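# Press in the gauge pin of the magnet-marked post

## Task

Find the post on the checking fixture that has a yellow magnet on it, press that post's gauge pin fully in and keep it fully in for one second (it may spring back out afterwards), without disturbing the other three pins or moving the magnet.

## Robot and tools

Robot: two UR20-type arms, left_arm and right_arm, each ending in a Robotiq 2F-85 two-finger gripper with a wrist camera (cam_left_wrist and cam_right_wrist, both 896x504). A camera block sticks out about 10 cm toward the gripper's +x side. For this job, one closed gripper can press the pin with its fingertips, which reach about 19 mm past end_effector_position when closed (6 mm when fully open).

Frames. Scene frame: origin at table-top height, midway between the arms' nominal bases; +z up, +x out over the table, left_arm on the +y side. Calibrated bases: left_arm at (+0.060, +0.928, 0), right_arm at (-0.064, -0.817, 0), both with almost no yaw. Each arm reports its hand pose, velocities and camera pose in its own base frame. Motion offsets are taken along the current Hand target's own axes: gripper +z points along the fingers, y is the opening direction.

execute_actions(actions, cameras). actions is a list of actions. Each action is a table of up to 15 rows; each row runs for one 1/30 s step, and if there are fewer rows the last one is repeated, so every action lasts 0.5 s. A row always has 18 numbers in [-1, 1], covering both arms: left dx, dy, dz, rx, ry, rz, gripper position, force_limit, speed, then the same nine for the right arm. The six pose numbers are an offset, not a pose: measured from that arm's Hand target as it was when the action began, so rows in one action do not stack, but later actions start again from the new Hand target and a repeated offset moves further. Scale: 1.0 is 0.6 m or 180 degrees; rx, ry, rz form one rotation vector. Six zeros re-command the Hand target (hold). Gripper numbers are absolute settings: position +1 fully open (85 mm), about -0.8 pads touch, -1 closes until blocked; force_limit sets grip strength; speed about 20 mm/s at -1, 85 at 0, 150 at +1. Both start at +1. Always resend the gripper values you want, since 0 is itself a command. cameras picks images: omitted, null or ["all"] gives all, [] none.

move(target, speed, blend, stop_force, zero, blocking, cameras). target is one 18-number row as above, or a list of up to 15 such rows; every row is an offset from the Hand targets at the start of the move, not from the previous row. speed is path speed in m/s (0.002 to 4.2, default 0.25; rotation up to twice that in rad/s), one value or one per target. blend in metres rounds corners in a list. stop_force in N (6 to 120, one value for both arms) ends an arm's path when its wrist sensor feels that much push against its motion; use it slowly for contacts, leave it out when backing off something. zero (only with stop_force) re-zeroes moving arms first (default true). blocking=false returns after 0.5 s (not allowed with stop_force). The total path is capped at 10 s. The result ends with a move: line: done, off_target, moving, held or fault, plus limits=paced (pose clipped) or limits=held (steps withheld).

wait(seconds 0 to 10) lets time pass with commands held; useful for holding the pin in. stop() brakes a running move. zoom_image(camera, region=[x0, y0, x1, y1] in pixels, max 504x504) enlarges part of the latest image. zero_wrist_force(arm) tares that wrist sensor. read_manual gives licence texts. finished_scene(scene 1 to 3) ends the scene irreversibly; call it only once the goal is met.

Reading results: end_effector_position (m) and quat_wxyz per arm in its base frame; Hand target is the last commanded pose and the origin for the next offsets (the gripper often rests slightly short; resend or add the gap). Joint positions and torques (torques include gravity and are noisy). Wrist force/torque along the gripper axes, showing the push from a surface into the arm, plus a peak line. Gripper object_status: 0 moving, 1 blocked while opening, 2 blocked while closing (a grip), 3 reached target or closed fully. position_measured in counts: 3 open, 78 about 60 mm, 130 about 40 mm, 180 about 20 mm, 230 closed. Calls with actions also list some intermediate positions. MOTOR HOT, OVER-TEMPERATURE and fault lines warn of stops.

Limits and cautions. The controller clips commanded orientation to 32 degrees from the measured one each step and lags 0.17 to 0.21 s. Joint speeds are capped (2.09, 2.62, 3.67 rad/s). Arms are very stiff: aiming even slightly beyond a firm surface can trigger a fault. A net outside force near 150 N (plus or minus 25) or a joint torque at its limit (wrist joints 98.4 N m) stops that arm for 10 s. Approach the pin slowly with a modest stop_force, press only as far as needed, then retreat by commanding back past the gripper. Avoid sweeping near an arm's own base, bumping the two arms together, knocking the magnet or other pins, and anything leaving the table (that fails the task). Holding stretched or pushing unreachable poses heats motors.

Each tool is called after "Request:" by a JSON object that holds its "op" and its "data".

## Session

Request:
{"op": "execute_actions", "data": {"actions": []}}

Scene clock: 0.00 s.
left_arm: end_effector_position=(+1.6020, +0.5513, +0.3701) position_measured=3 object_status=3 end_effector_quat_wxyz=(-0.049, +0.940, +0.190, +0.279) | right_arm: end_effector_position=(+0.4481, +0.4679, +0.3319) position_measured=3 object_status=3 end_effector_quat_wxyz=(-0.272, +0.502, +0.649, +0.503)
Joint positions: left_arm=[0.193 -0.686 0.985 -2.439 -1.472 -3.319] | right_arm=[4.007 -1.969 -2.772 1.193 2.076 2.519]
Joint velocities: within noise
Joint torques (N m): no reading
Motor temperatures (°C): left_arm=[24 35 26 39 34 34] | right_arm=[28 36 36 37 34 38]
Wrist force (N): no reading
Wrist torque (N m): no reading
Wrist force, peak (N): no reading
Hand target: left_arm +1.6020, +0.5513, +0.3701; -0.049, +0.940, +0.190, +0.279 | right_arm +0.4481, +0.4679, +0.3319; -0.272, +0.502, +0.649, +0.503
Tool commands: left_gripper/position=+1.0 left_gripper/force_limit=+1.0 left_gripper/speed=+1.0 right_gripper/position=+1.0 right_gripper/force_limit=+1.0 right_gripper/speed=+1.0
camera_calibration:
cam_left_wrist: T_world_to_cam=[[0.280319, -0.958405, -0.0536817, 0.116011], [-0.933413, -0.259108, -0.248199, 1.75322], [0.223966, 0.119682, -0.967221, 0.0591923], [0, 0, 0, 1]] pos_world=[1.5907, 0.558373, 0.498626]
cam_right_wrist: T_world_to_cam=[[0.956613, -0.13676, 0.257272, -0.433465], [0.120637, -0.61784, -0.776995, 0.502422], [0.265214, 0.774319, -0.574535, -0.162484], [0, 0, 0, 1]] pos_world=[0.39714, 0.37695, 0.408545]

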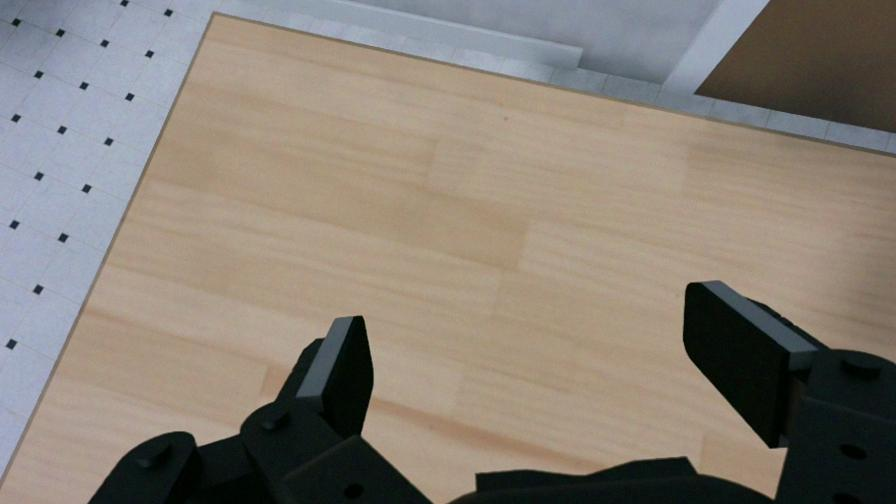

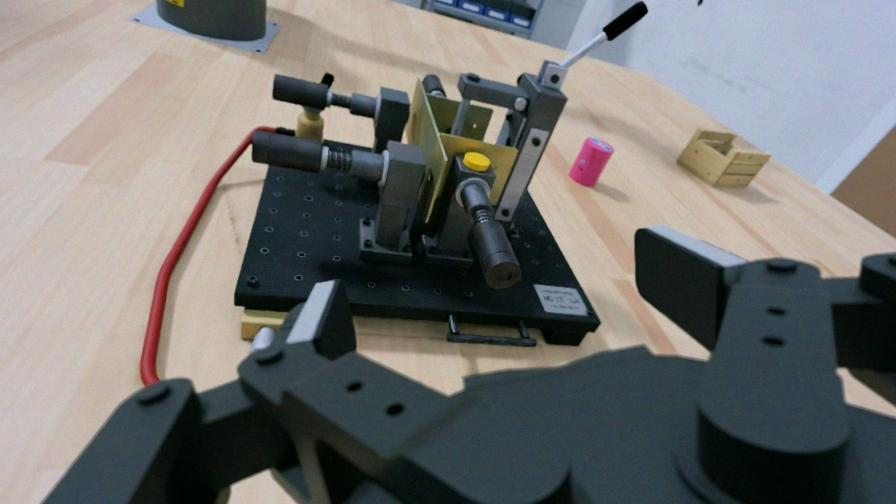

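Request:
{"op": "zoom_image", "data": {"camera": "cam_right_wrist", "region": [230, 50, 610, 350]}}

Scaled by 1.326 from the camera's 896x504 image, which has a finer 1280x720 frame.

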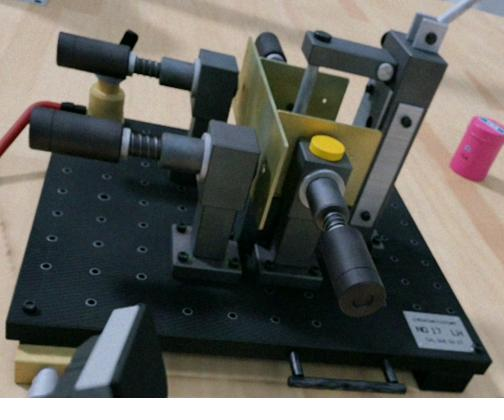

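Request:
{"op": "move", "data": {"target": [0,0,0,0,0,0,1,1,1,-0.2205,0.1035,0.2027,0.027,0.121,0.121,-1,0,0]}}

Request:
{"op": "zoom_image", "data": {"camera": "cam_right_wrist", "region": [230, 150, 670, 460]}}

Scene clock: 2.60 s.
left_arm: end_effector_position=(+1.6020, +0.5513, +0.3701) position_measured=3 object_status=3 end_effector_quat_wxyz=(-0.049, +0.940, +0.190, +0.279) | right_arm: end_effector_position=(+0.5130, +0.4993, +0.2599) position_measured=232 object_status=3 end_effector_quat_wxyz=(-0.394, +0.507, +0.579, +0.503)
Joint positions: left_arm=[0.193 -0.686 0.985 -2.439 -1.472 -3.319] | right_arm=[3.865 -2.288 -2.596 1.482 2.347 2.77]
Joint velocities: within noise
Joint torques (N m): left_arm=[-1.82 -276.45 -104 -12.07 1 -0.37] | right_arm=[20.84 151.58 -20.07 2.45 -3.43 -6.57]
Motor temperatures (°C): left_arm=[24 35 26 39 34 34] | right_arm=[28 36 36 37 34 38]
Wrist force (N): left_arm=[0.4 -0.1 -0.1] | right_arm=[-0.5 -0.1 -0.5]
Wrist torque (N m): left_arm=[-0.01 -0.06 0.00] | right_arm=[-0.29 0.20 -0.34]
Wrist force, peak (N): left_arm=[0.7 -0.5 -0.3] | right_arm=[-14.1 5.8 7.7]
Hand target: left_arm +1.6020, +0.5513, +0.3701; -0.049, +0.940, +0.190, +0.279 | right_arm +0.5130, +0.4993, +0.2599; -0.394, +0.507, +0.579, +0.503 (not the last commanded pose)
Off the commanded pose: left_arm 0.000 m, 0 deg | right_arm 0.088 m, 15 deg.
move: held (right_arm; a check stopped the path); limits=held
pose unreachable (right arm): on one or more control steps of this call, first in action 0 (counted from 0), this arm could not follow its commanded pose, so it was not sent that pose on those steps. It may still have moved: this result reports where it is.
cause: moving toward the commanded pose would bring two parts of the arm too close to each other (its gripper and another part of the arm, with joints 4 (wrist 1) to 6 (wrist 3) between them).
camera_calibration:
cam_left_wrist: T_world_to_cam=[[0.280319, -0.958405, -0.0536817, 0.116011], [-0.933413, -0.259108, -0.248199, 1.75322], [0.223966, 0.119682, -0.967221, 0.0591923], [0, 0, 0, 1]] pos_world=[1.5907, 0.558373, 0.498626]
cam_right_wrist: T_world_to_cam=[[0.992242, -0.119283, 0.0350378, -0.441908], [-0.0232556, -0.45494, -0.890219, 0.480002], [0.122128, 0.882497, -0.454184, -0.257224], [0, 0, 0, 1]] pos_world=[0.481057, 0.392659, 0.325964]

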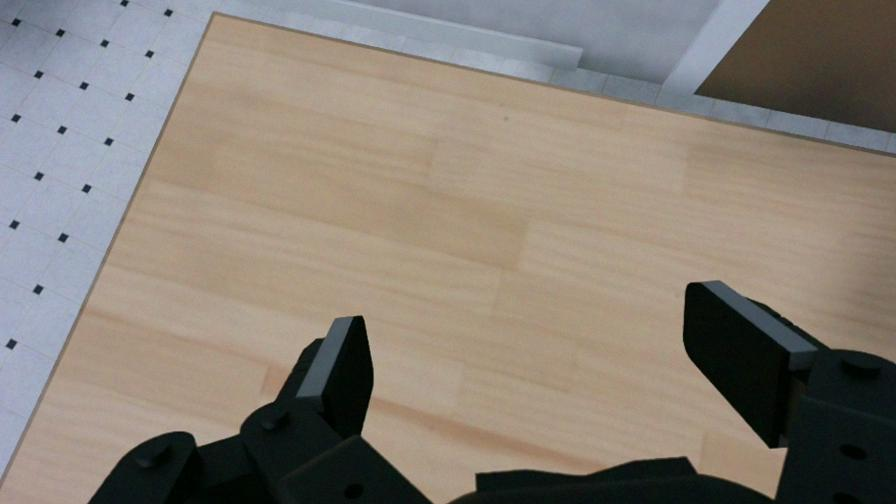

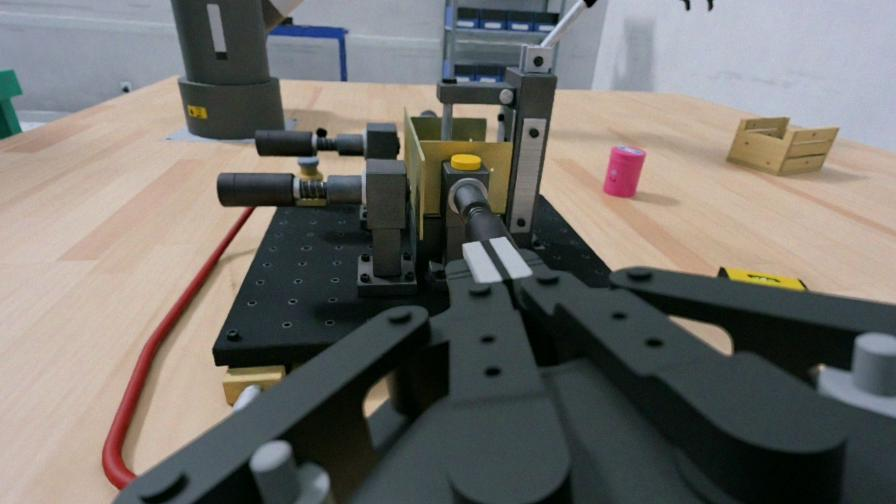

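Scaled by 1.145 from the camera's 896x504 image, which has a finer 1280x720 frame.

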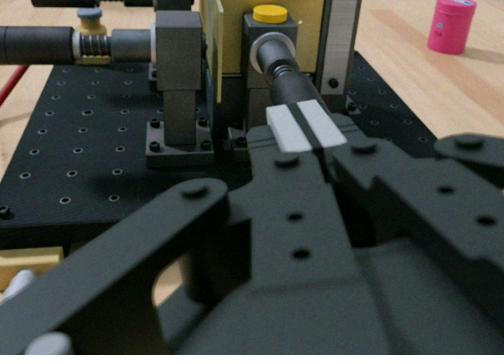

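Request:
{"op": "move", "data": {"target": [0,0,0,0,0,0,1,1,1,-0.139,0.069,0.2,0.0357,-0.217,0.048,-1,0,0], "speed": 0.35, "cameras": ["cam_right_wrist"]}}

Request:
{"op": "zoom_image", "data": {"camera": "cam_right_wrist", "region": [250, 100, 690, 410]}}

Scene clock: 5.50 s.
left_arm: end_effector_position=(+1.6020, +0.5513, +0.3701) position_measured=3 object_status=3 end_effector_quat_wxyz=(-0.049, +0.940, +0.190, +0.279) | right_arm: end_effector_position=(+0.5748, +0.6003, +0.1649) position_measured=232 object_status=3 end_effector_quat_wxyz=(-0.241, +0.664, +0.665, +0.242)
Joint positions: left_arm=[0.193 -0.686 0.985 -2.439 -1.472 -3.319] | right_arm=[4.026 -1.954 -2.473 0.29 1.989 2.58]
Joint velocities: within noise
Joint torques (N m): left_arm=[0.51 -276.54 -110.04 -11.16 2.48 0.3] | right_arm=[19.36 132.7 57.39 5.8 -2.86 -6.57]
Motor temperatures (°C): left_arm=[24 35 26 39 34 34] | right_arm=[28 36 36 37 34 38]
Wrist force (N): left_arm=[0.4 -0.4 0.0] | right_arm=[0.4 1.1 0.5]
Wrist torque (N m): left_arm=[-0.07 -0.06 0.00] | right_arm=[0.61 0.00 -0.39]
Wrist force, peak (N): left_arm=[0.7 -0.2 -0.2] | right_arm=[1.8 1.4 1.8]
Hand target: left_arm +1.6020, +0.5513, +0.3701; -0.049, +0.940, +0.190, +0.279 | right_arm +0.5748, +0.6004, +0.1649; -0.241, +0.664, +0.665, +0.242
Off the commanded pose: left_arm 0.000 m, 0 deg | right_arm 0.000 m, 0 deg.
move: done
camera_calibration:
cam_right_wrist: T_world_to_cam=[[0.984129, -0.170257, -0.0500295, -0.438518], [-0.176248, -0.904954, -0.387291, 0.71798], [0.0206645, 0.389962, -0.920599, 0.0337877], [0, 0, 0, 1]] pos_world=[0.557403, 0.561902, 0.287233]
Images, in order (width x height): cam_right_wrist 896x504.

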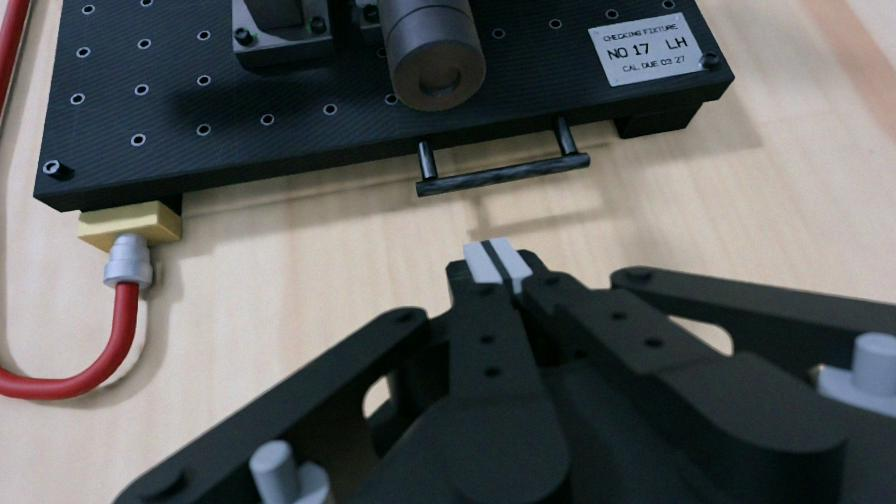

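Scaled by 1.145 from the camera's 896x504 image, which has a finer 1280x720 frame.

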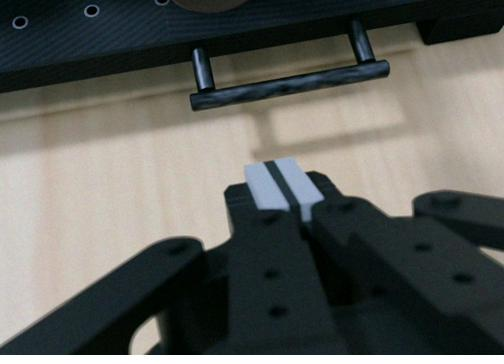

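Request:
{"op": "move", "data": {"target": [0,0,0,0,0,0,1,1,1,0.0297,-0.0083,0.0553,0,0,0,-1,0,0], "cameras": ["cam_right_wrist"]}}

Request:
{"op": "move", "data": {"target": [0,0,0,0,0,0,1,1,1,0.1277,0,0.1072,0,0,0,-1,0,0], "speed": 0.025, "stop_force": 40, "cameras": ["cam_right_wrist"]}}

Scene clock: 6.93 s.
left_arm: end_effector_position=(+1.6020, +0.5513, +0.3701) position_measured=3 object_status=3 end_effector_quat_wxyz=(-0.049, +0.940, +0.190, +0.279) | right_arm: end_effector_position=(+0.5698, +0.6351, +0.1510) position_measured=232 object_status=3 end_effector_quat_wxyz=(-0.241, +0.664, +0.665, +0.242)
Joint positions: left_arm=[0.193 -0.686 0.985 -2.439 -1.472 -3.319] | right_arm=[4.064 -1.991 -2.452 0.32 1.969 2.614]
Joint velocities: within noise
Joint torques (N m): left_arm=[-1.07 -278.84 -110.27 -11.21 2.81 1.12] | right_arm=[20.9 95.19 48.72 16.16 -1.4 4.71]
Motor temperatures (°C): left_arm=[24 35 26 39 34 34] | right_arm=[28 36 36 37 34 38]
Wrist force (N): left_arm=[0.2 0.0 -0.2] | right_arm=[-0.1 1.0 0.7]
Wrist torque (N m): left_arm=[0.01 -0.03 0.00] | right_arm=[0.72 0.16 -0.36]
Wrist force, peak (N): left_arm=[0.4 0.5 -0.3] | right_arm=[0.6 1.0 1.9]
Hand target: left_arm +1.6020, +0.5513, +0.3701; -0.049, +0.940, +0.190, +0.279 | right_arm +0.5698, +0.6353, +0.1509; -0.241, +0.664, +0.665, +0.242
Off the commanded pose: left_arm 0.000 m, 0 deg | right_arm 0.000 m, 0 deg.
move: done
camera_calibration:
cam_right_wrist: T_world_to_cam=[[0.984147, -0.170141, -0.0500691, -0.428535], [-0.176159, -0.905013, -0.387193, 0.743185], [0.0205644, 0.389875, -0.920638, 0.00763985], [0, 0, 0, 1]] pos_world=[0.552503, 0.596702, 0.273333]
Images, in order (width x height): cam_right_wrist 896x504.

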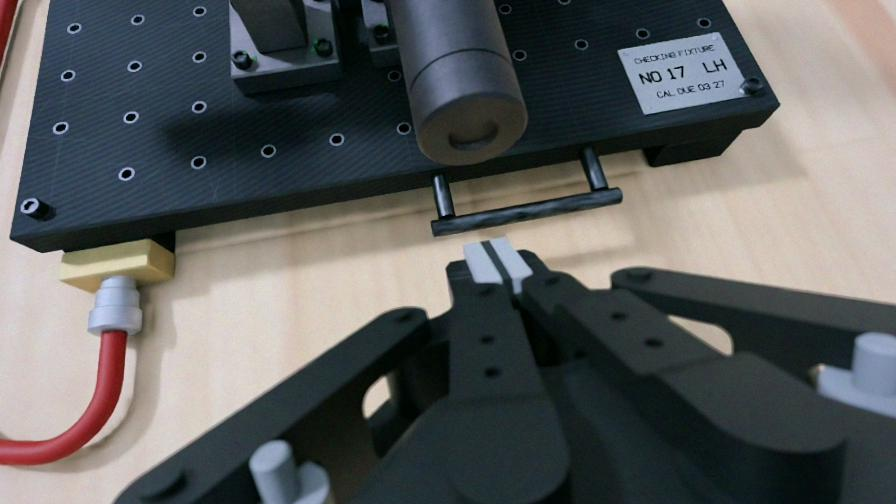

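Scene clock: 10.20 s.
left_arm: end_effector_position=(+1.6020, +0.5513, +0.3701) position_measured=3 object_status=3 end_effector_quat_wxyz=(-0.049, +0.940, +0.190, +0.279) | right_arm: end_effector_position=(+0.5698, +0.6829, +0.1508) position_measured=232 object_status=3 end_effector_quat_wxyz=(-0.241, +0.664, +0.665, +0.242)
Joint positions: left_arm=[0.193 -0.686 0.985 -2.439 -1.472 -3.319] | right_arm=[4.105 -2.01 -2.409 0.309 1.946 2.651]
Joint velocities: within noise
Joint torques (N m): left_arm=[4.24 -287.65 -112.86 -11.45 2.68 1.5] | right_arm=[-3.33 149.2 52.17 19.57 10.67 -6.71]
Motor temperatures (°C): left_arm=[24 35 26 39 34 34] | right_arm=[28 36 36 37 34 38]
Wrist force (N): left_arm=[0.3 -0.3 -0.3] | right_arm=[-25.1 0.9 -17.7]
Wrist torque (N m): left_arm=[-0.04 -0.03 -0.01] | right_arm=[0.77 0.22 -0.24]
Wrist force, peak (N): left_arm=[0.5 -0.2 -0.4] | right_arm=[-63.8 -5.6 -91.5]
Hand target: left_arm +1.6020, +0.5513, +0.3701; -0.049, +0.940, +0.190, +0.279 | right_arm +0.5698, +0.6829, +0.1508; -0.241, +0.664, +0.665, +0.242 (not the last commanded pose)
Off the commanded pose: left_arm 0.000 m, 0 deg | right_arm 0.052 m, 0 deg.
move: contact (right_arm)
camera_calibration:
cam_right_wrist: T_world_to_cam=[[0.984147, -0.170141, -0.0500691, -0.420314], [-0.176159, -0.905013, -0.387193, 0.786349], [0.0205644, 0.389875, -0.920638, -0.0111783], [0, 0, 0, 1]] pos_world=[0.552403, 0.644502, 0.273133]
Images, in order (width x height): cam_right_wrist 896x504.

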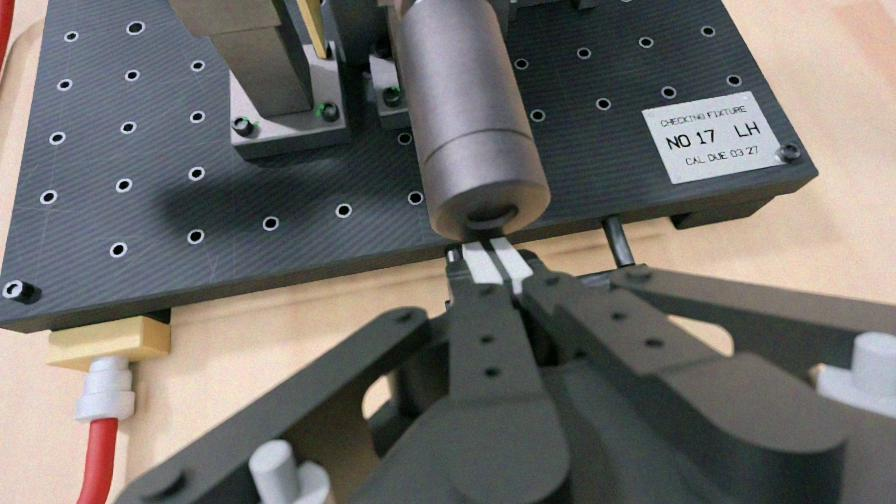

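Request:
{"op": "move", "data": {"target": [0,0,0,0,0,0,1,1,1,0.0128,0,0.0107,0,0,0,-1,0,0], "speed": 0.005, "stop_force": 40, "cameras": ["cam_right_wrist"]}}

Request:
{"op": "wait", "data": {"seconds": 1.3, "cameras": ["cam_right_wrist"]}}

Request:
{"op": "zoom_image", "data": {"camera": "cam_right_wrist", "region": [250, 0, 690, 310]}}

Scene clock: 12.70 s.
left_arm: end_effector_position=(+1.6020, +0.5513, +0.3701) position_measured=3 object_status=3 end_effector_quat_wxyz=(-0.049, +0.940, +0.190, +0.279) | right_arm: end_effector_position=(+0.5698, +0.6833, +0.1508) position_measured=232 object_status=3 end_effector_quat_wxyz=(-0.241, +0.664, +0.665, +0.242)
Joint positions: left_arm=[0.193 -0.686 0.985 -2.439 -1.472 -3.319] | right_arm=[4.105 -2.01 -2.409 0.309 1.946 2.651]
Joint velocities: within noise
Joint torques (N m): left_arm=[6.94 -286.4 -113.24 -10.85 3.9 2.24] | right_arm=[22.32 143.53 75.37 22.2 13.36 -7.61]
Motor temperatures (°C): left_arm=[24 35 26 39 34 34] | right_arm=[28 36 36 37 34 38]
Wrist force (N): left_arm=[0.1 -0.3 -0.1] | right_arm=[-47.9 -0.4 -54.6]
Wrist torque (N m): left_arm=[-0.05 0.00 0.00] | right_arm=[0.79 0.26 -0.23]
Wrist force, peak (N): left_arm=[0.7 -0.3 -0.3] | right_arm=[-56.8 -2.5 -61.0]
Hand target: left_arm +1.6020, +0.5513, +0.3701; -0.049, +0.940, +0.190, +0.279 | right_arm +0.5698, +0.6833, +0.1508; -0.241, +0.664, +0.665, +0.242 (not the last commanded pose)
Off the commanded pose: left_arm 0.000 m, 0 deg | right_arm 0.010 m, 0 deg.
move: contact (right_arm)
camera_calibration:
cam_right_wrist: T_world_to_cam=[[0.984147, -0.170175, -0.0499543, -0.420255], [-0.176148, -0.905059, -0.387092, 0.786707], [0.0206618, 0.389754, -0.920687, -0.0112963], [0, 0, 0, 1]] pos_world=[0.552403, 0.644902, 0.273134]
Images, in order (width x height): cam_right_wrist 896x504.

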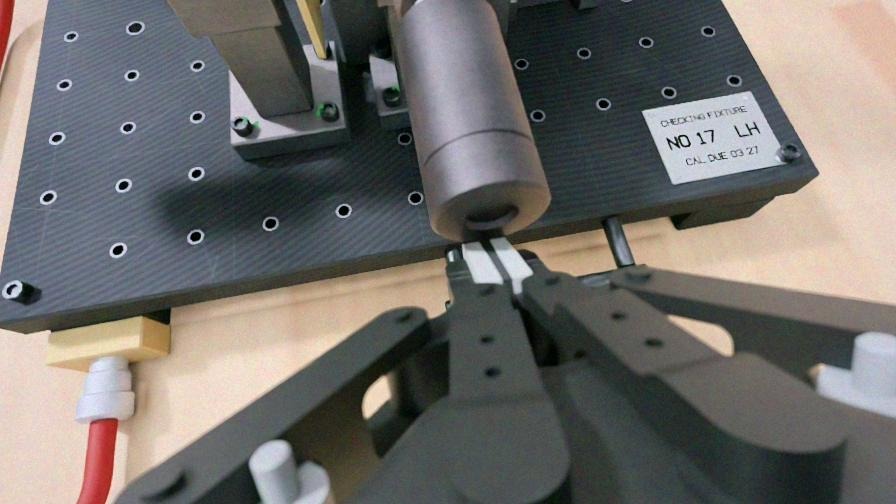

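Scene clock: 14.00 s.
left_arm: end_effector_position=(+1.6020, +0.5513, +0.3701) position_measured=3 object_status=3 end_effector_quat_wxyz=(-0.049, +0.940, +0.190, +0.279) | right_arm: end_effector_position=(+0.5698, +0.6833, +0.1508) position_measured=232 object_status=3 end_effector_quat_wxyz=(-0.241, +0.664, +0.665, +0.242)
Joint positions: left_arm=[0.193 -0.686 0.985 -2.439 -1.472 -3.319] | right_arm=[4.105 -2.01 -2.409 0.309 1.946 2.651]
Joint velocities: within noise
Joint torques (N m): left_arm=[9.72 -283.66 -114.21 -11.19 4.34 3.04] | right_arm=[22.72 145.76 78.49 21.06 14.4 -7.16]
Motor temperatures (°C): left_arm=[24 35 26 39 34 34] | right_arm=[28 35 36 37 34 38]
Wrist force (N): left_arm=[0.5 -0.1 -0.2] | right_arm=[-48.0 -0.3 -51.9]
Wrist torque (N m): left_arm=[-0.01 -0.08 0.00] | right_arm=[0.76 0.24 -0.23]
Wrist force, peak (N): left_arm=[0.7 -0.1 0.1] | right_arm=[-48.0 -0.4 -54.5]
Hand target: left_arm +1.6020, +0.5513, +0.3701; -0.049, +0.940, +0.190, +0.279 | right_arm +0.5698, +0.6833, +0.1508; -0.241, +0.664, +0.665, +0.242 (not the last commanded pose)
Tool commands: left_gripper/position=+1.0 left_gripper/force_limit=+1.0 left_gripper/speed=+1.0 right_gripper/position=-1.0 right_gripper/force_limit=+0.0 right_gripper/speed=+0.0
Off the commanded pose: left_arm 0.000 m, 0 deg | right_arm 0.010 m, 0 deg.
wait: 1.30 s; at rest by 0.17 s
camera_calibration:
cam_right_wrist: T_world_to_cam=[[0.984148, -0.170166, -0.0499701, -0.420257], [-0.176144, -0.905024, -0.387176, 0.786705], [0.0206601, 0.38984, -0.920651, -0.0113607], [0, 0, 0, 1]] pos_world=[0.552403, 0.644902, 0.273133]
Images, in order (width x height): cam_right_wrist 896x504.

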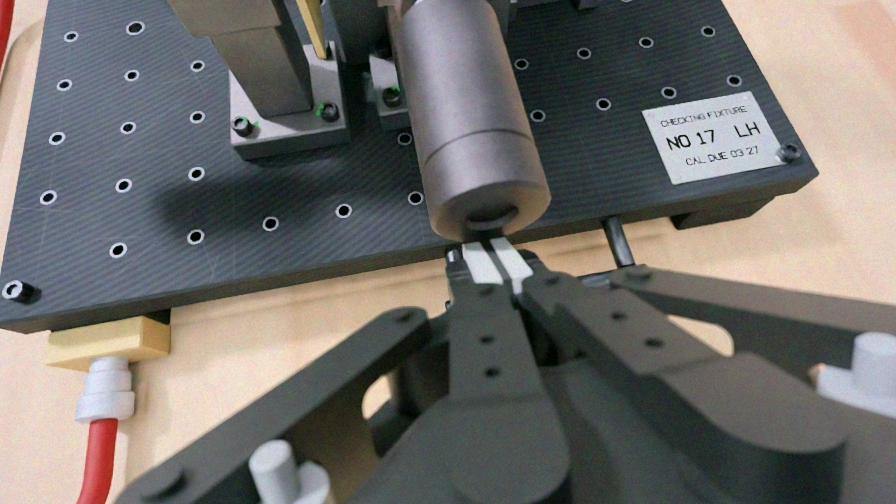

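Scaled by 1.145 from the camera's 896x504 image, which has a finer 1280x720 frame.

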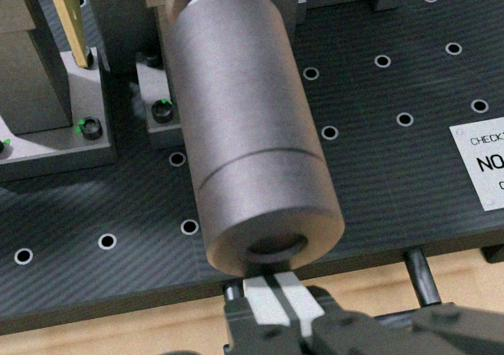

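Request:
{"op": "move", "data": {"target": [0,0,0,0,0,0,1,1,1,-0.077,0,-0.064,0,0,0,-1,0,0], "speed": 0.1, "cameras": ["cam_right_wrist"]}}

Scene clock: 15.20 s.
left_arm: end_effector_position=(+1.6020, +0.5513, +0.3701) position_measured=3 object_status=3 end_effector_quat_wxyz=(-0.049, +0.940, +0.190, +0.279) | right_arm: end_effector_position=(+0.5698, +0.6234, +0.1506) position_measured=232 object_status=3 end_effector_quat_wxyz=(-0.241, +0.664, +0.665, +0.242)
Joint positions: left_arm=[0.193 -0.686 0.985 -2.439 -1.472 -3.319] | right_arm=[4.053 -1.987 -2.462 0.322 1.974 2.605]
Joint velocities: within noise
Joint torques (N m): left_arm=[1.36 -283.59 -117.12 -11.4 5.48 1.81] | right_arm=[-23.65 137.69 20.44 16.96 7.7 -7.82]
Motor temperatures (°C): left_arm=[24 35 26 39 34 34] | right_arm=[28 35 36 37 34 38]
Wrist force (N): left_arm=[0.3 0.1 0.0] | right_arm=[1.5 0.4 2.0]
Wrist torque (N m): left_arm=[0.03 -0.04 0.00] | right_arm=[0.58 -0.17 -0.37]
Wrist force, peak (N): left_arm=[0.4 -0.3 -0.4] | right_arm=[-48.3 -0.3 -51.8]
Hand target: left_arm +1.6020, +0.5513, +0.3701; -0.049, +0.940, +0.190, +0.279 | right_arm +0.5698, +0.6233, +0.1506; -0.241, +0.664, +0.665, +0.242
Off the commanded pose: left_arm 0.000 m, 0 deg | right_arm 0.000 m, 0 deg.
move: done
camera_calibration:
cam_right_wrist: T_world_to_cam=[[0.984148, -0.170164, -0.0499692, -0.430462], [-0.176142, -0.905024, -0.387176, 0.732416], [0.0206601, 0.38984, -0.920651, 0.0118067], [0, 0, 0, 1]] pos_world=[0.552403, 0.585002, 0.272933]
Images, in order (width x height): cam_right_wrist 896x504.

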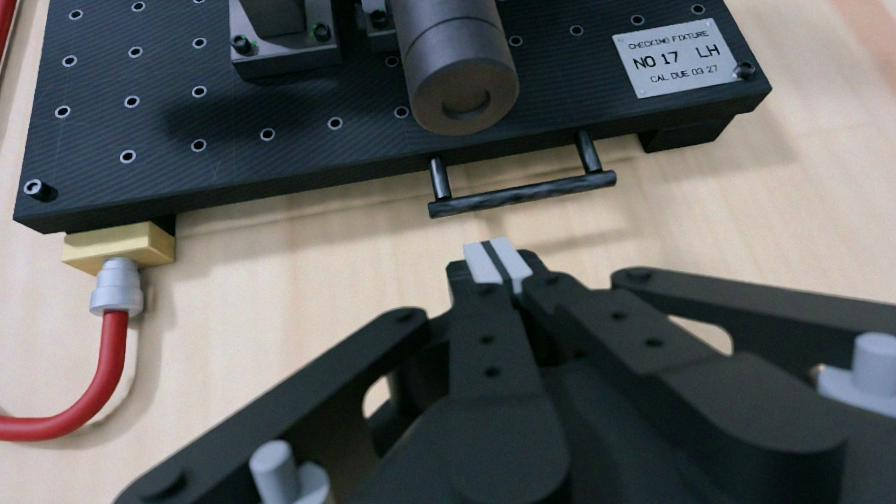

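Knob sprang back. Done.

Request:
{"op": "finished_scene", "data": {"scene": 2}}

The scene is finished: the task was done.


## Next scene

The same job, from a new start.

Request:
{"op": "execute_actions", "data": {"actions": []}}

Request:
{"op": "zoom_image", "data": {"camera": "cam_right_wrist", "region": [200, 0, 700, 350]}}

Scene clock: 0.00 s.
left_arm: end_effector_position=(+0.3071, -0.4220, +0.1602) position_measured=3 object_status=3 end_effector_quat_wxyz=(+0.066, +0.956, -0.074, +0.275) | right_arm: end_effector_position=(+0.4900, -0.3027, +0.2369) position_measured=3 object_status=3 end_effector_quat_wxyz=(+0.548, -0.467, -0.511, -0.471)
Joint positions: left_arm=[-1.763 -1.739 2.857 -2.766 -1.003 1.555] | right_arm=[2.511 -2.074 -2.06 -2.212 2.389 -0.015]
Joint velocities: within noise
Joint torques (N m): no reading
Motor temperatures (°C): left_arm=[24 35 26 38 34 33] | right_arm=[28 35 35 36 33 38]
Wrist force (N): no reading
Wrist torque (N m): no reading
Wrist force, peak (N): no reading
Hand target: left_arm +0.3071, -0.4220, +0.1602; +0.066, +0.956, -0.074, +0.275 | right_arm +0.4900, -0.3027, +0.2369; +0.548, -0.467, -0.511, -0.471
Tool commands: left_gripper/position=+1.0 left_gripper/force_limit=+1.0 left_gripper/speed=+1.0 right_gripper/position=+1.0 right_gripper/force_limit=+1.0 right_gripper/speed=+1.0
camera_calibration:
cam_left_wrist: T_world_to_cam=[[-0.285835, -0.958093, 0.0188626, -0.30276], [-0.929607, 0.27245, -0.248197, 0.463413], [0.232657, -0.0884782, -0.968526, 0.172428], [0, 0, 0, 1]] pos_world=[0.304136, -0.401073, 0.28773]
cam_right_wrist: T_world_to_cam=[[0.978979, 0.0562001, -0.196068, -0.399553], [-0.174505, -0.266853, -0.947807, 0.238768], [-0.105588, 0.962097, -0.251436, 0.530477], [0, 0, 0, 1]] pos_world=[0.488832, -0.424199, 0.281347]

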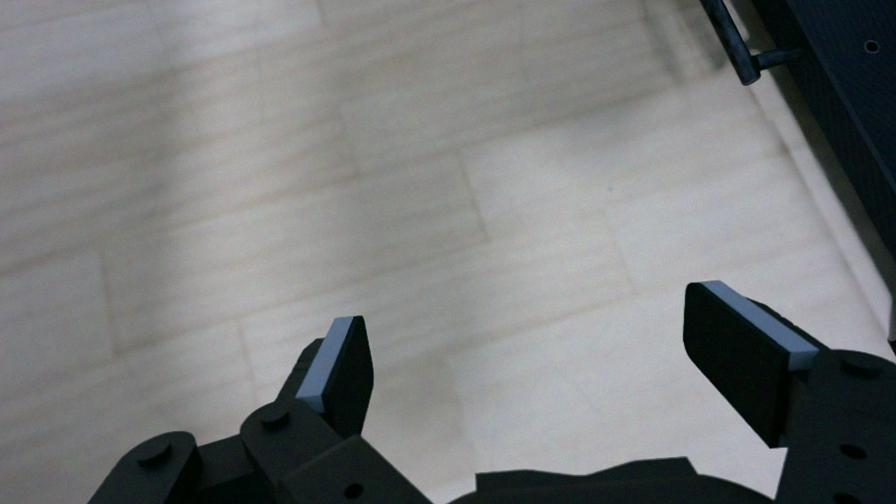

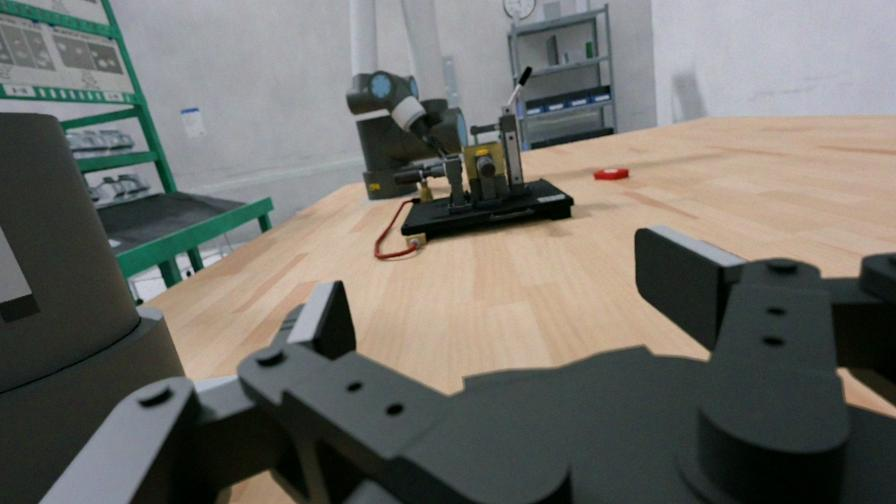

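Scaled by 1.008 from the camera's 896x504 image, which has a finer 1280x720 frame.

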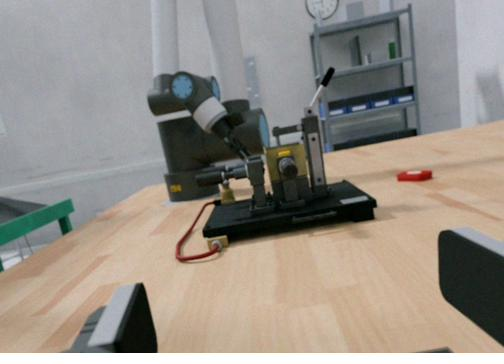

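Request:
{"op": "zoom_image", "data": {"camera": "cam_right_wrist", "region": [390, 110, 550, 220]}}

Scaled by 3.150 from the camera's 896x504 image, which has a finer 1280x720 frame.

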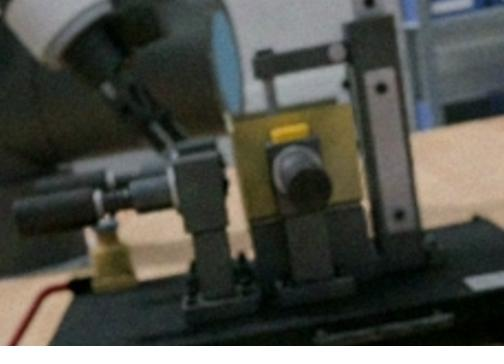

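Request:
{"op": "move", "data": {"target": [[0,0,0,0,0,0,1,1,1,0.192,0.22,0.07,-0.0395,-0.457,0.018,-1,0,0],[0,0,0,0,0,0,1,1,1,0.174,0.4225,0.633,-0.0395,-0.457,0.018,-1,0,0]], "speed": [0.4,0.4], "blend": [0.05,0], "cameras": ["cam_right_wrist"]}}

Scene clock: 5.00 s.
left_arm: end_effector_position=(+0.3071, -0.4220, +0.1602) position_measured=3 object_status=3 end_effector_quat_wxyz=(+0.066, +0.956, -0.074, +0.275) | right_arm: end_effector_position=(+0.6994, +0.1006, +0.3497) position_measured=232 object_status=3 end_effector_quat_wxyz=(-0.061, +0.704, +0.705, +0.062)
Joint positions: left_arm=[-1.763 -1.739 2.857 -2.766 -1.003 1.555] | right_arm=[3.493 -1.476 -2.284 -0.891 1.734 1.926]
Joint velocities: within noise
Joint torques (N m): left_arm=[3.15 -12.27 -58.18 -8.9 4.72 -1.06] | right_arm=[19.98 34.75 101.04 15.17 -3.22 5.32]
Motor temperatures (°C): left_arm=[24 35 26 38 34 33] | right_arm=[28 35 35 36 33 38]
Wrist force (N): left_arm=[0.3 0.0 0.0] | right_arm=[-0.9 1.8 2.1]
Wrist torque (N m): left_arm=[0.01 -0.05 0.00] | right_arm=[1.33 0.21 -0.38]
Wrist force, peak (N): left_arm=[-0.1 -0.5 -0.3] | right_arm=[3.7 2.5 2.9]
Hand target: left_arm +0.3071, -0.4220, +0.1602; +0.066, +0.956, -0.074, +0.275 | right_arm +0.6995, +0.1008, +0.3497; -0.061, +0.704, +0.705, +0.062
Off the commanded pose: left_arm 0.000 m, 0 deg | right_arm 0.000 m, 0 deg.
move: done
camera_calibration:
cam_right_wrist: T_world_to_cam=[[0.984148, -0.172379, 0.0416859, -0.668848], [-0.17614, -0.977445, 0.116517, 0.190341], [0.0206607, -0.122012, -0.992314, 0.472811], [0, 0, 0, 1]] pos_world=[0.682003, 0.128441, 0.474881]
Images, in order (width x height): cam_right_wrist 896x504.

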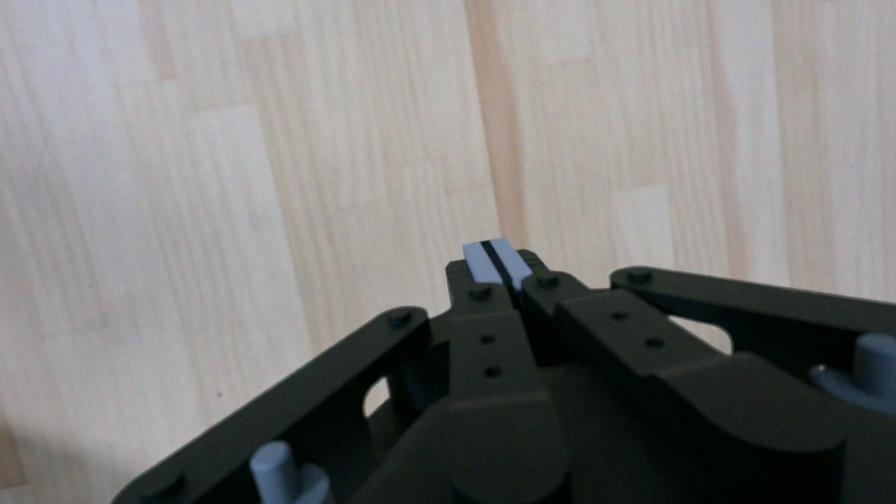

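Request:
{"op": "move", "data": {"target": [0,0,0,0,0,0,1,1,1,0.674,-0.325,0.305,0,0.1667,0,-1,0,0], "speed": 0.4, "cameras": ["cam_right_wrist"]}}

Scene clock: 7.23 s.
left_arm: end_effector_position=(+0.3071, -0.4220, +0.1602) position_measured=3 object_status=3 end_effector_quat_wxyz=(+0.066, +0.956, -0.074, +0.275) | right_arm: end_effector_position=(+0.5041, +0.5305, +0.2394) position_measured=232 object_status=3 end_effector_quat_wxyz=(-0.242, +0.664, +0.665, +0.242)
Joint positions: left_arm=[-1.763 -1.739 2.857 -2.766 -1.003 1.555] | right_arm=[4.044 -1.747 -2.579 0.196 1.98 2.596]
Joint velocities: within noise
Joint torques (N m): left_arm=[8.22 -7.02 -57.47 -8.01 3.97 -0.92] | right_arm=[20.9 55.89 33.73 15.66 -1.9 4.79]
Motor temperatures (°C): left_arm=[24 35 26 38 34 33] | right_arm=[28 35 35 36 33 38]
Wrist force (N): left_arm=[0.1 -0.1 -0.1] | right_arm=[0.6 1.6 1.4]
Wrist torque (N m): left_arm=[-0.01 -0.01 0.00] | right_arm=[0.76 -0.15 -0.18]
Wrist force, peak (N): left_arm=[0.4 0.1 -0.4] | right_arm=[2.2 -0.3 4.5]
Hand target: left_arm +0.3071, -0.4220, +0.1602; +0.066, +0.956, -0.074, +0.275 | right_arm +0.5041, +0.5306, +0.2394; -0.242, +0.664, +0.665, +0.242
Off the commanded pose: left_arm 0.000 m, 0 deg | right_arm 0.000 m, 0 deg.
move: done
camera_calibration:
cam_right_wrist: T_world_to_cam=[[0.984211, -0.169663, -0.0504393, -0.377396], [-0.17585, -0.904817, -0.387792, 0.671055], [0.0201556, 0.390539, -0.920366, 0.130967], [0, 0, 0, 1]] pos_world=[0.486803, 0.492005, 0.361732]
Images, in order (width x height): cam_right_wrist 896x504.

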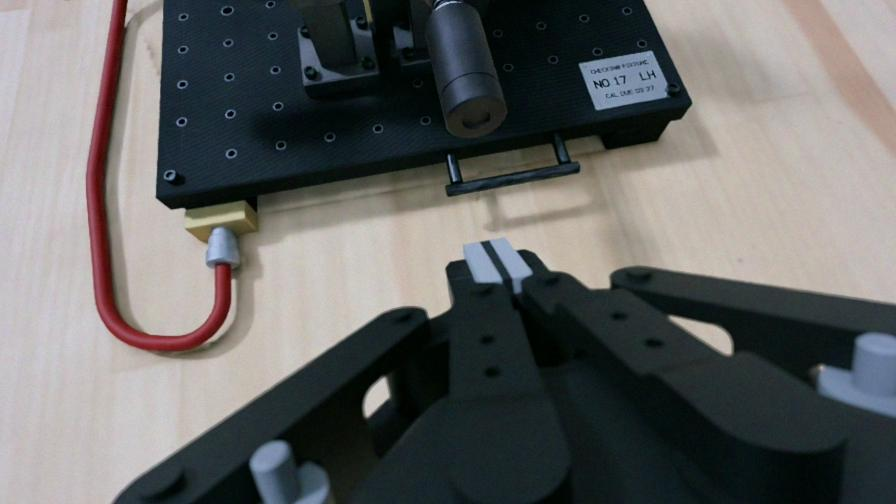

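Request:
{"op": "move", "data": {"target": [0,0,0,0,0,0,1,1,1,0.0178,0.03,0.1978,0,0,0,-1,0,0], "cameras": ["cam_right_wrist"]}}

Scene clock: 8.80 s.
left_arm: end_effector_position=(+0.3071, -0.4220, +0.1602) position_measured=3 object_status=3 end_effector_quat_wxyz=(+0.066, +0.956, -0.074, +0.275) | right_arm: end_effector_position=(+0.5221, +0.6149, +0.1554) position_measured=232 object_status=3 end_effector_quat_wxyz=(-0.242, +0.664, +0.665, +0.242)
Joint positions: left_arm=[-1.763 -1.739 2.857 -2.766 -1.003 1.555] | right_arm=[4.105 -1.963 -2.521 0.375 1.947 2.651]
Joint velocities: within noise
Joint torques (N m): left_arm=[7.29 -6.56 -60.95 -6.65 4.06 -0.61] | right_arm=[19.07 92.46 47.15 17.28 -1.78 5.87]
Motor temperatures (°C): left_arm=[24 35 26 38 34 33] | right_arm=[28 35 35 36 33 38]
Wrist force (N): left_arm=[0.2 -0.1 0.0] | right_arm=[0.7 1.0 1.9]
Wrist torque (N m): left_arm=[-0.02 -0.03 0.00] | right_arm=[0.90 -0.18 -0.14]
Wrist force, peak (N): left_arm=[0.1 0.0 -0.4] | right_arm=[0.8 1.3 5.4]
Hand target: left_arm +0.3071, -0.4220, +0.1602; +0.066, +0.956, -0.074, +0.275 | right_arm +0.5221, +0.6150, +0.1553; -0.242, +0.664, +0.665, +0.242
Off the commanded pose: left_arm 0.000 m, 0 deg | right_arm 0.000 m, 0 deg.
move: done
camera_calibration:
cam_right_wrist: T_world_to_cam=[[0.984208, -0.169678, -0.0504457, -0.385017], [-0.175867, -0.904814, -0.387792, 0.718019], [0.020156, 0.390539, -0.920366, 0.0203311], [0, 0, 0, 1]] pos_world=[0.504803, 0.576405, 0.277732]
Images, in order (width x height): cam_right_wrist 896x504.

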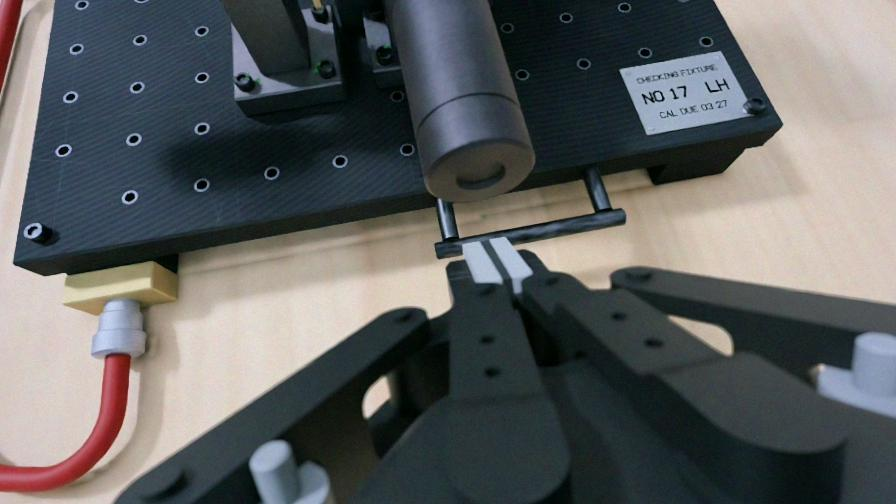

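Request:
{"op": "move", "data": {"target": [0,0,0,0,0,0,1,1,1,0.0894,0,0.075,0,0,0,-1,0,0], "speed": 0.018, "stop_force": 60, "cameras": ["cam_right_wrist"]}}

Scene clock: 12.43 s.
left_arm: end_effector_position=(+0.3071, -0.4220, +0.1602) position_measured=3 object_status=3 end_effector_quat_wxyz=(+0.066, +0.956, -0.074, +0.275) | right_arm: end_effector_position=(+0.5221, +0.6511, +0.1552) position_measured=232 object_status=3 end_effector_quat_wxyz=(-0.242, +0.664, +0.665, +0.242)
Joint positions: left_arm=[-1.763 -1.739 2.857 -2.766 -1.003 1.555] | right_arm=[4.136 -1.977 -2.488 0.366 1.928 2.679]
Joint velocities: within noise
Joint torques (N m): left_arm=[12.09 -6.79 -67.18 -6.23 4.05 -1.1] | right_arm=[11.9 150.18 68.85 25.67 15.78 -7.3]
Motor temperatures (°C): left_arm=[24 35 26 38 34 33] | right_arm=[28 35 35 36 33 38]
Wrist force (N): left_arm=[-0.1 -0.1 -0.3] | right_arm=[-46.5 7.2 -22.9]
Wrist torque (N m): left_arm=[-0.01 0.02 0.00] | right_arm=[1.03 -0.63 -0.19]
Wrist force, peak (N): left_arm=[0.5 0.1 -0.3] | right_arm=[-78.9 -2.7 -110.6]
Hand target: left_arm +0.3071, -0.4220, +0.1602; +0.066, +0.956, -0.074, +0.275 | right_arm +0.5221, +0.6511, +0.1552; -0.242, +0.664, +0.665, +0.242 (not the last commanded pose)
Off the commanded pose: left_arm 0.000 m, 0 deg | right_arm 0.034 m, 0 deg.
move: contact (right_arm)
camera_calibration:
cam_right_wrist: T_world_to_cam=[[0.984192, -0.169764, -0.0504613, -0.378837], [-0.175953, -0.904834, -0.387706, 0.750637], [0.0201592, 0.390456, -0.920401, 0.00610844], [0, 0, 0, 1]] pos_world=[0.504803, 0.612504, 0.277532]
Images, in order (width x height): cam_right_wrist 896x504.

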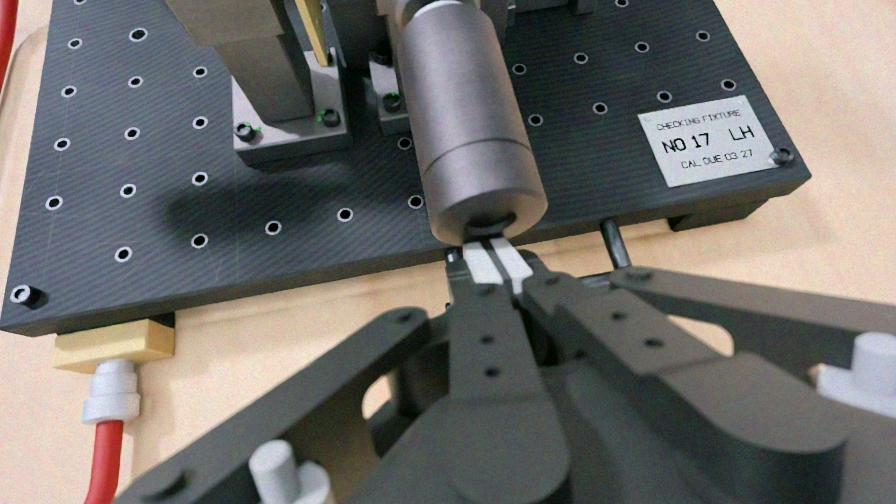

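Same result; firm it up, hold, retreat.

Request:
{"op": "move", "data": {"target": [0,0,0,0,0,0,1,1,1,0.0128,0,0.0107,0,0,0,-1,0,0], "speed": 0.005, "stop_force": 35, "cameras": []}}

Request:
{"op": "wait", "data": {"seconds": 1.2, "cameras": ["cam_right_wrist"]}}

Request:
{"op": "move", "data": {"target": [0,0,0,0,0,0,1,1,1,-0.077,0,-0.064,0,0,0,-1,0,0], "speed": 0.1, "cameras": ["cam_right_wrist"]}}

Scene clock: 13.67 s.
left_arm: end_effector_position=(+0.3071, -0.4220, +0.1602) position_measured=3 object_status=3 end_effector_quat_wxyz=(+0.066, +0.956, -0.074, +0.275) | right_arm: end_effector_position=(+0.5220, +0.6513, +0.1553) position_measured=232 object_status=3 end_effector_quat_wxyz=(-0.242, +0.664, +0.665, +0.242)
Joint positions: left_arm=[-1.763 -1.739 2.857 -2.766 -1.003 1.555] | right_arm=[4.137 -1.977 -2.488 0.366 1.928 2.679]
Joint velocities: within noise
Joint torques (N m): left_arm=[9.68 -8.09 -65.57 -7.44 4.62 -0.72] | right_arm=[32.74 133.6 95.22 27.84 19.03 -7.54]
Motor temperatures (°C): left_arm=[24 35 26 38 34 33] | right_arm=[28 35 35 36 33 38]
Wrist force (N): left_arm=[-0.1 0.0 0.0] | right_arm=[-70.1 5.8 -62.3]
Wrist torque (N m): left_arm=[0.00 0.02 0.00] | right_arm=[1.08 -0.55 -0.24]
Wrist force, peak (N): left_arm=[0.2 -0.1 -0.5] | right_arm=[-77.2 3.3 -69.6]
Hand target: left_arm +0.3071, -0.4220, +0.1602; +0.066, +0.956, -0.074, +0.275 | right_arm +0.5220, +0.6513, +0.1553; -0.242, +0.664, +0.665, +0.242 (not the last commanded pose)
Off the commanded pose: left_arm 0.000 m, 0 deg | right_arm 0.010 m, 0 deg.
move: contact (right_arm)
No camera images: "cameras" was empty.

Scene clock: 14.87 s.
left_arm: end_effector_position=(+0.3071, -0.4220, +0.1602) position_measured=3 object_status=3 end_effector_quat_wxyz=(+0.066, +0.956, -0.074, +0.275) | right_arm: end_effector_position=(+0.5220, +0.6513, +0.1553) position_measured=232 object_status=3 end_effector_quat_wxyz=(-0.242, +0.664, +0.665, +0.242)
Joint positions: left_arm=[-1.763 -1.739 2.857 -2.766 -1.003 1.555] | right_arm=[4.137 -1.977 -2.488 0.366 1.928 2.679]
Joint velocities: within noise
Joint torques (N m): left_arm=[14.17 -7.27 -67.75 -7.44 4.57 -0.77] | right_arm=[32.14 132.5 91.58 26.22 18.07 -7.62]
Motor temperatures (°C): left_arm=[24 35 26 38 34 33] | right_arm=[28 35 35 36 33 38]
Wrist force (N): left_arm=[0.0 -0.1 -0.1] | right_arm=[-69.2 6.4 -56.7]
Wrist torque (N m): left_arm=[0.00 0.00 0.00] | right_arm=[1.07 -0.56 -0.23]
Wrist force, peak (N): left_arm=[0.3 0.3 0.0] | right_arm=[-70.6 5.8 -61.3]
Hand target: left_arm +0.3071, -0.4220, +0.1602; +0.066, +0.956, -0.074, +0.275 | right_arm +0.5220, +0.6513, +0.1553; -0.242, +0.664, +0.665, +0.242 (not the last commanded pose)
Tool commands: left_gripper/position=+1.0 left_gripper/force_limit=+1.0 left_gripper/speed=+1.0 right_gripper/position=-1.0 right_gripper/force_limit=+0.0 right_gripper/speed=+0.0
Off the commanded pose: left_arm 0.000 m, 0 deg | right_arm 0.010 m, 0 deg.
wait: 1.20 s; at rest by 0.17 s
camera_calibration:
cam_right_wrist: T_world_to_cam=[[0.984228, -0.169573, -0.0504024, -0.378835], [-0.175754, -0.904835, -0.387795, 0.750854], [0.0201538, 0.390537, -0.920367, 0.00602825], [0, 0, 0, 1]] pos_world=[0.504703, 0.612805, 0.277632]
Images, in order (width x height): cam_right_wrist 896x504.

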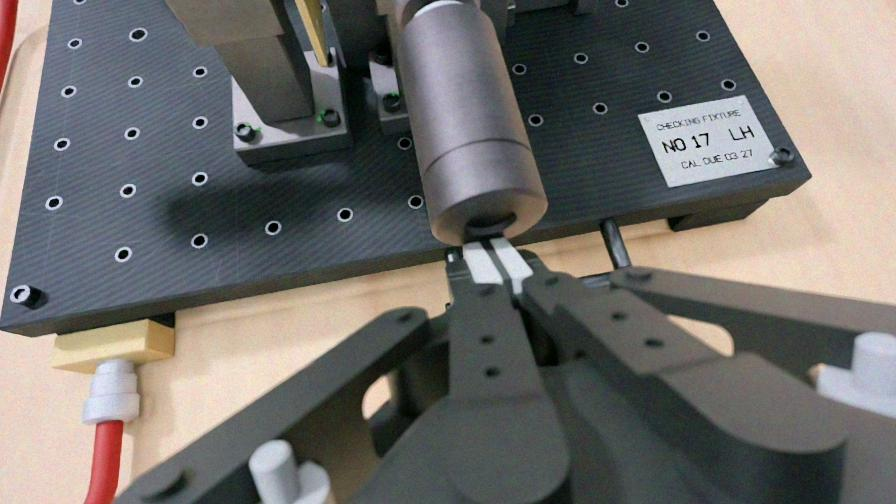

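Scene clock: 15.93 s.
left_arm: end_effector_position=(+0.3071, -0.4220, +0.1602) position_measured=3 object_status=3 end_effector_quat_wxyz=(+0.066, +0.956, -0.074, +0.275) | right_arm: end_effector_position=(+0.5221, +0.5914, +0.1550) position_measured=232 object_status=3 end_effector_quat_wxyz=(-0.242, +0.664, +0.665, +0.242)
Joint positions: left_arm=[-1.763 -1.739 2.857 -2.766 -1.003 1.555] | right_arm=[4.083 -1.955 -2.542 0.38 1.959 2.631]
Joint velocities: within noise
Joint torques (N m): left_arm=[10.69 -7.42 -65.75 -7.84 4.55 -1.14] | right_arm=[-20.95 125.26 21 15.97 6.16 -7.27]
Motor temperatures (°C): left_arm=[24 35 26 38 34 33] | right_arm=[28 35 35 36 33 38]
Wrist force (N): left_arm=[0.1 0.1 -0.2] | right_arm=[-0.2 0.2 2.0]
Wrist torque (N m): left_arm=[0.02 -0.01 0.00] | right_arm=[0.70 0.00 -0.15]
Wrist force, peak (N): left_arm=[0.0 0.2 -0.4] | right_arm=[-68.2 6.6 -57.0]
Hand target: left_arm +0.3071, -0.4220, +0.1602; +0.066, +0.956, -0.074, +0.275 | right_arm +0.5221, +0.5912, +0.1550; -0.242, +0.664, +0.665, +0.242
Off the commanded pose: left_arm 0.000 m, 0 deg | right_arm 0.000 m, 0 deg.
move: done
camera_calibration:
cam_right_wrist: T_world_to_cam=[[0.984226, -0.16961, -0.0503112, -0.38911], [-0.175751, -0.904828, -0.387811, 0.696556], [0.0202537, 0.390536, -0.920365, 0.0290928], [0, 0, 0, 1]] pos_world=[0.504804, 0.552905, 0.277332]
Images, in order (width x height): cam_right_wrist 896x504.

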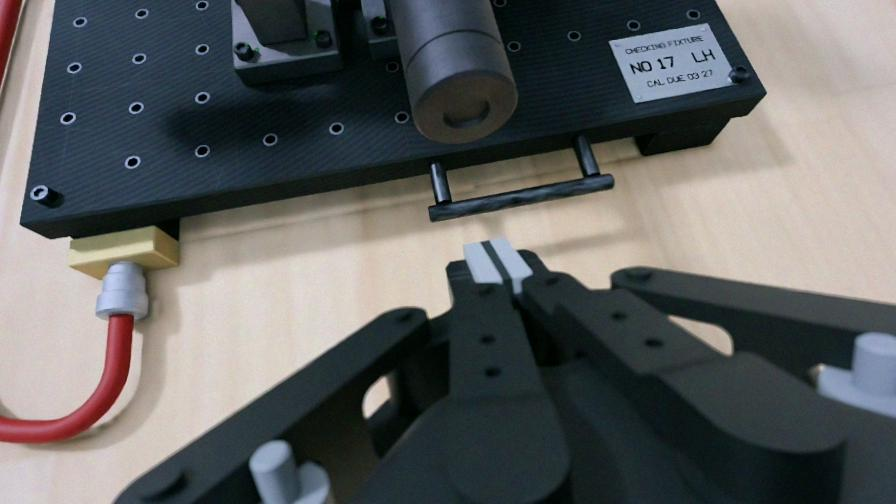

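Request:
{"op": "finished_scene", "data": {"scene": 3}}

The scene is finished: the task was done.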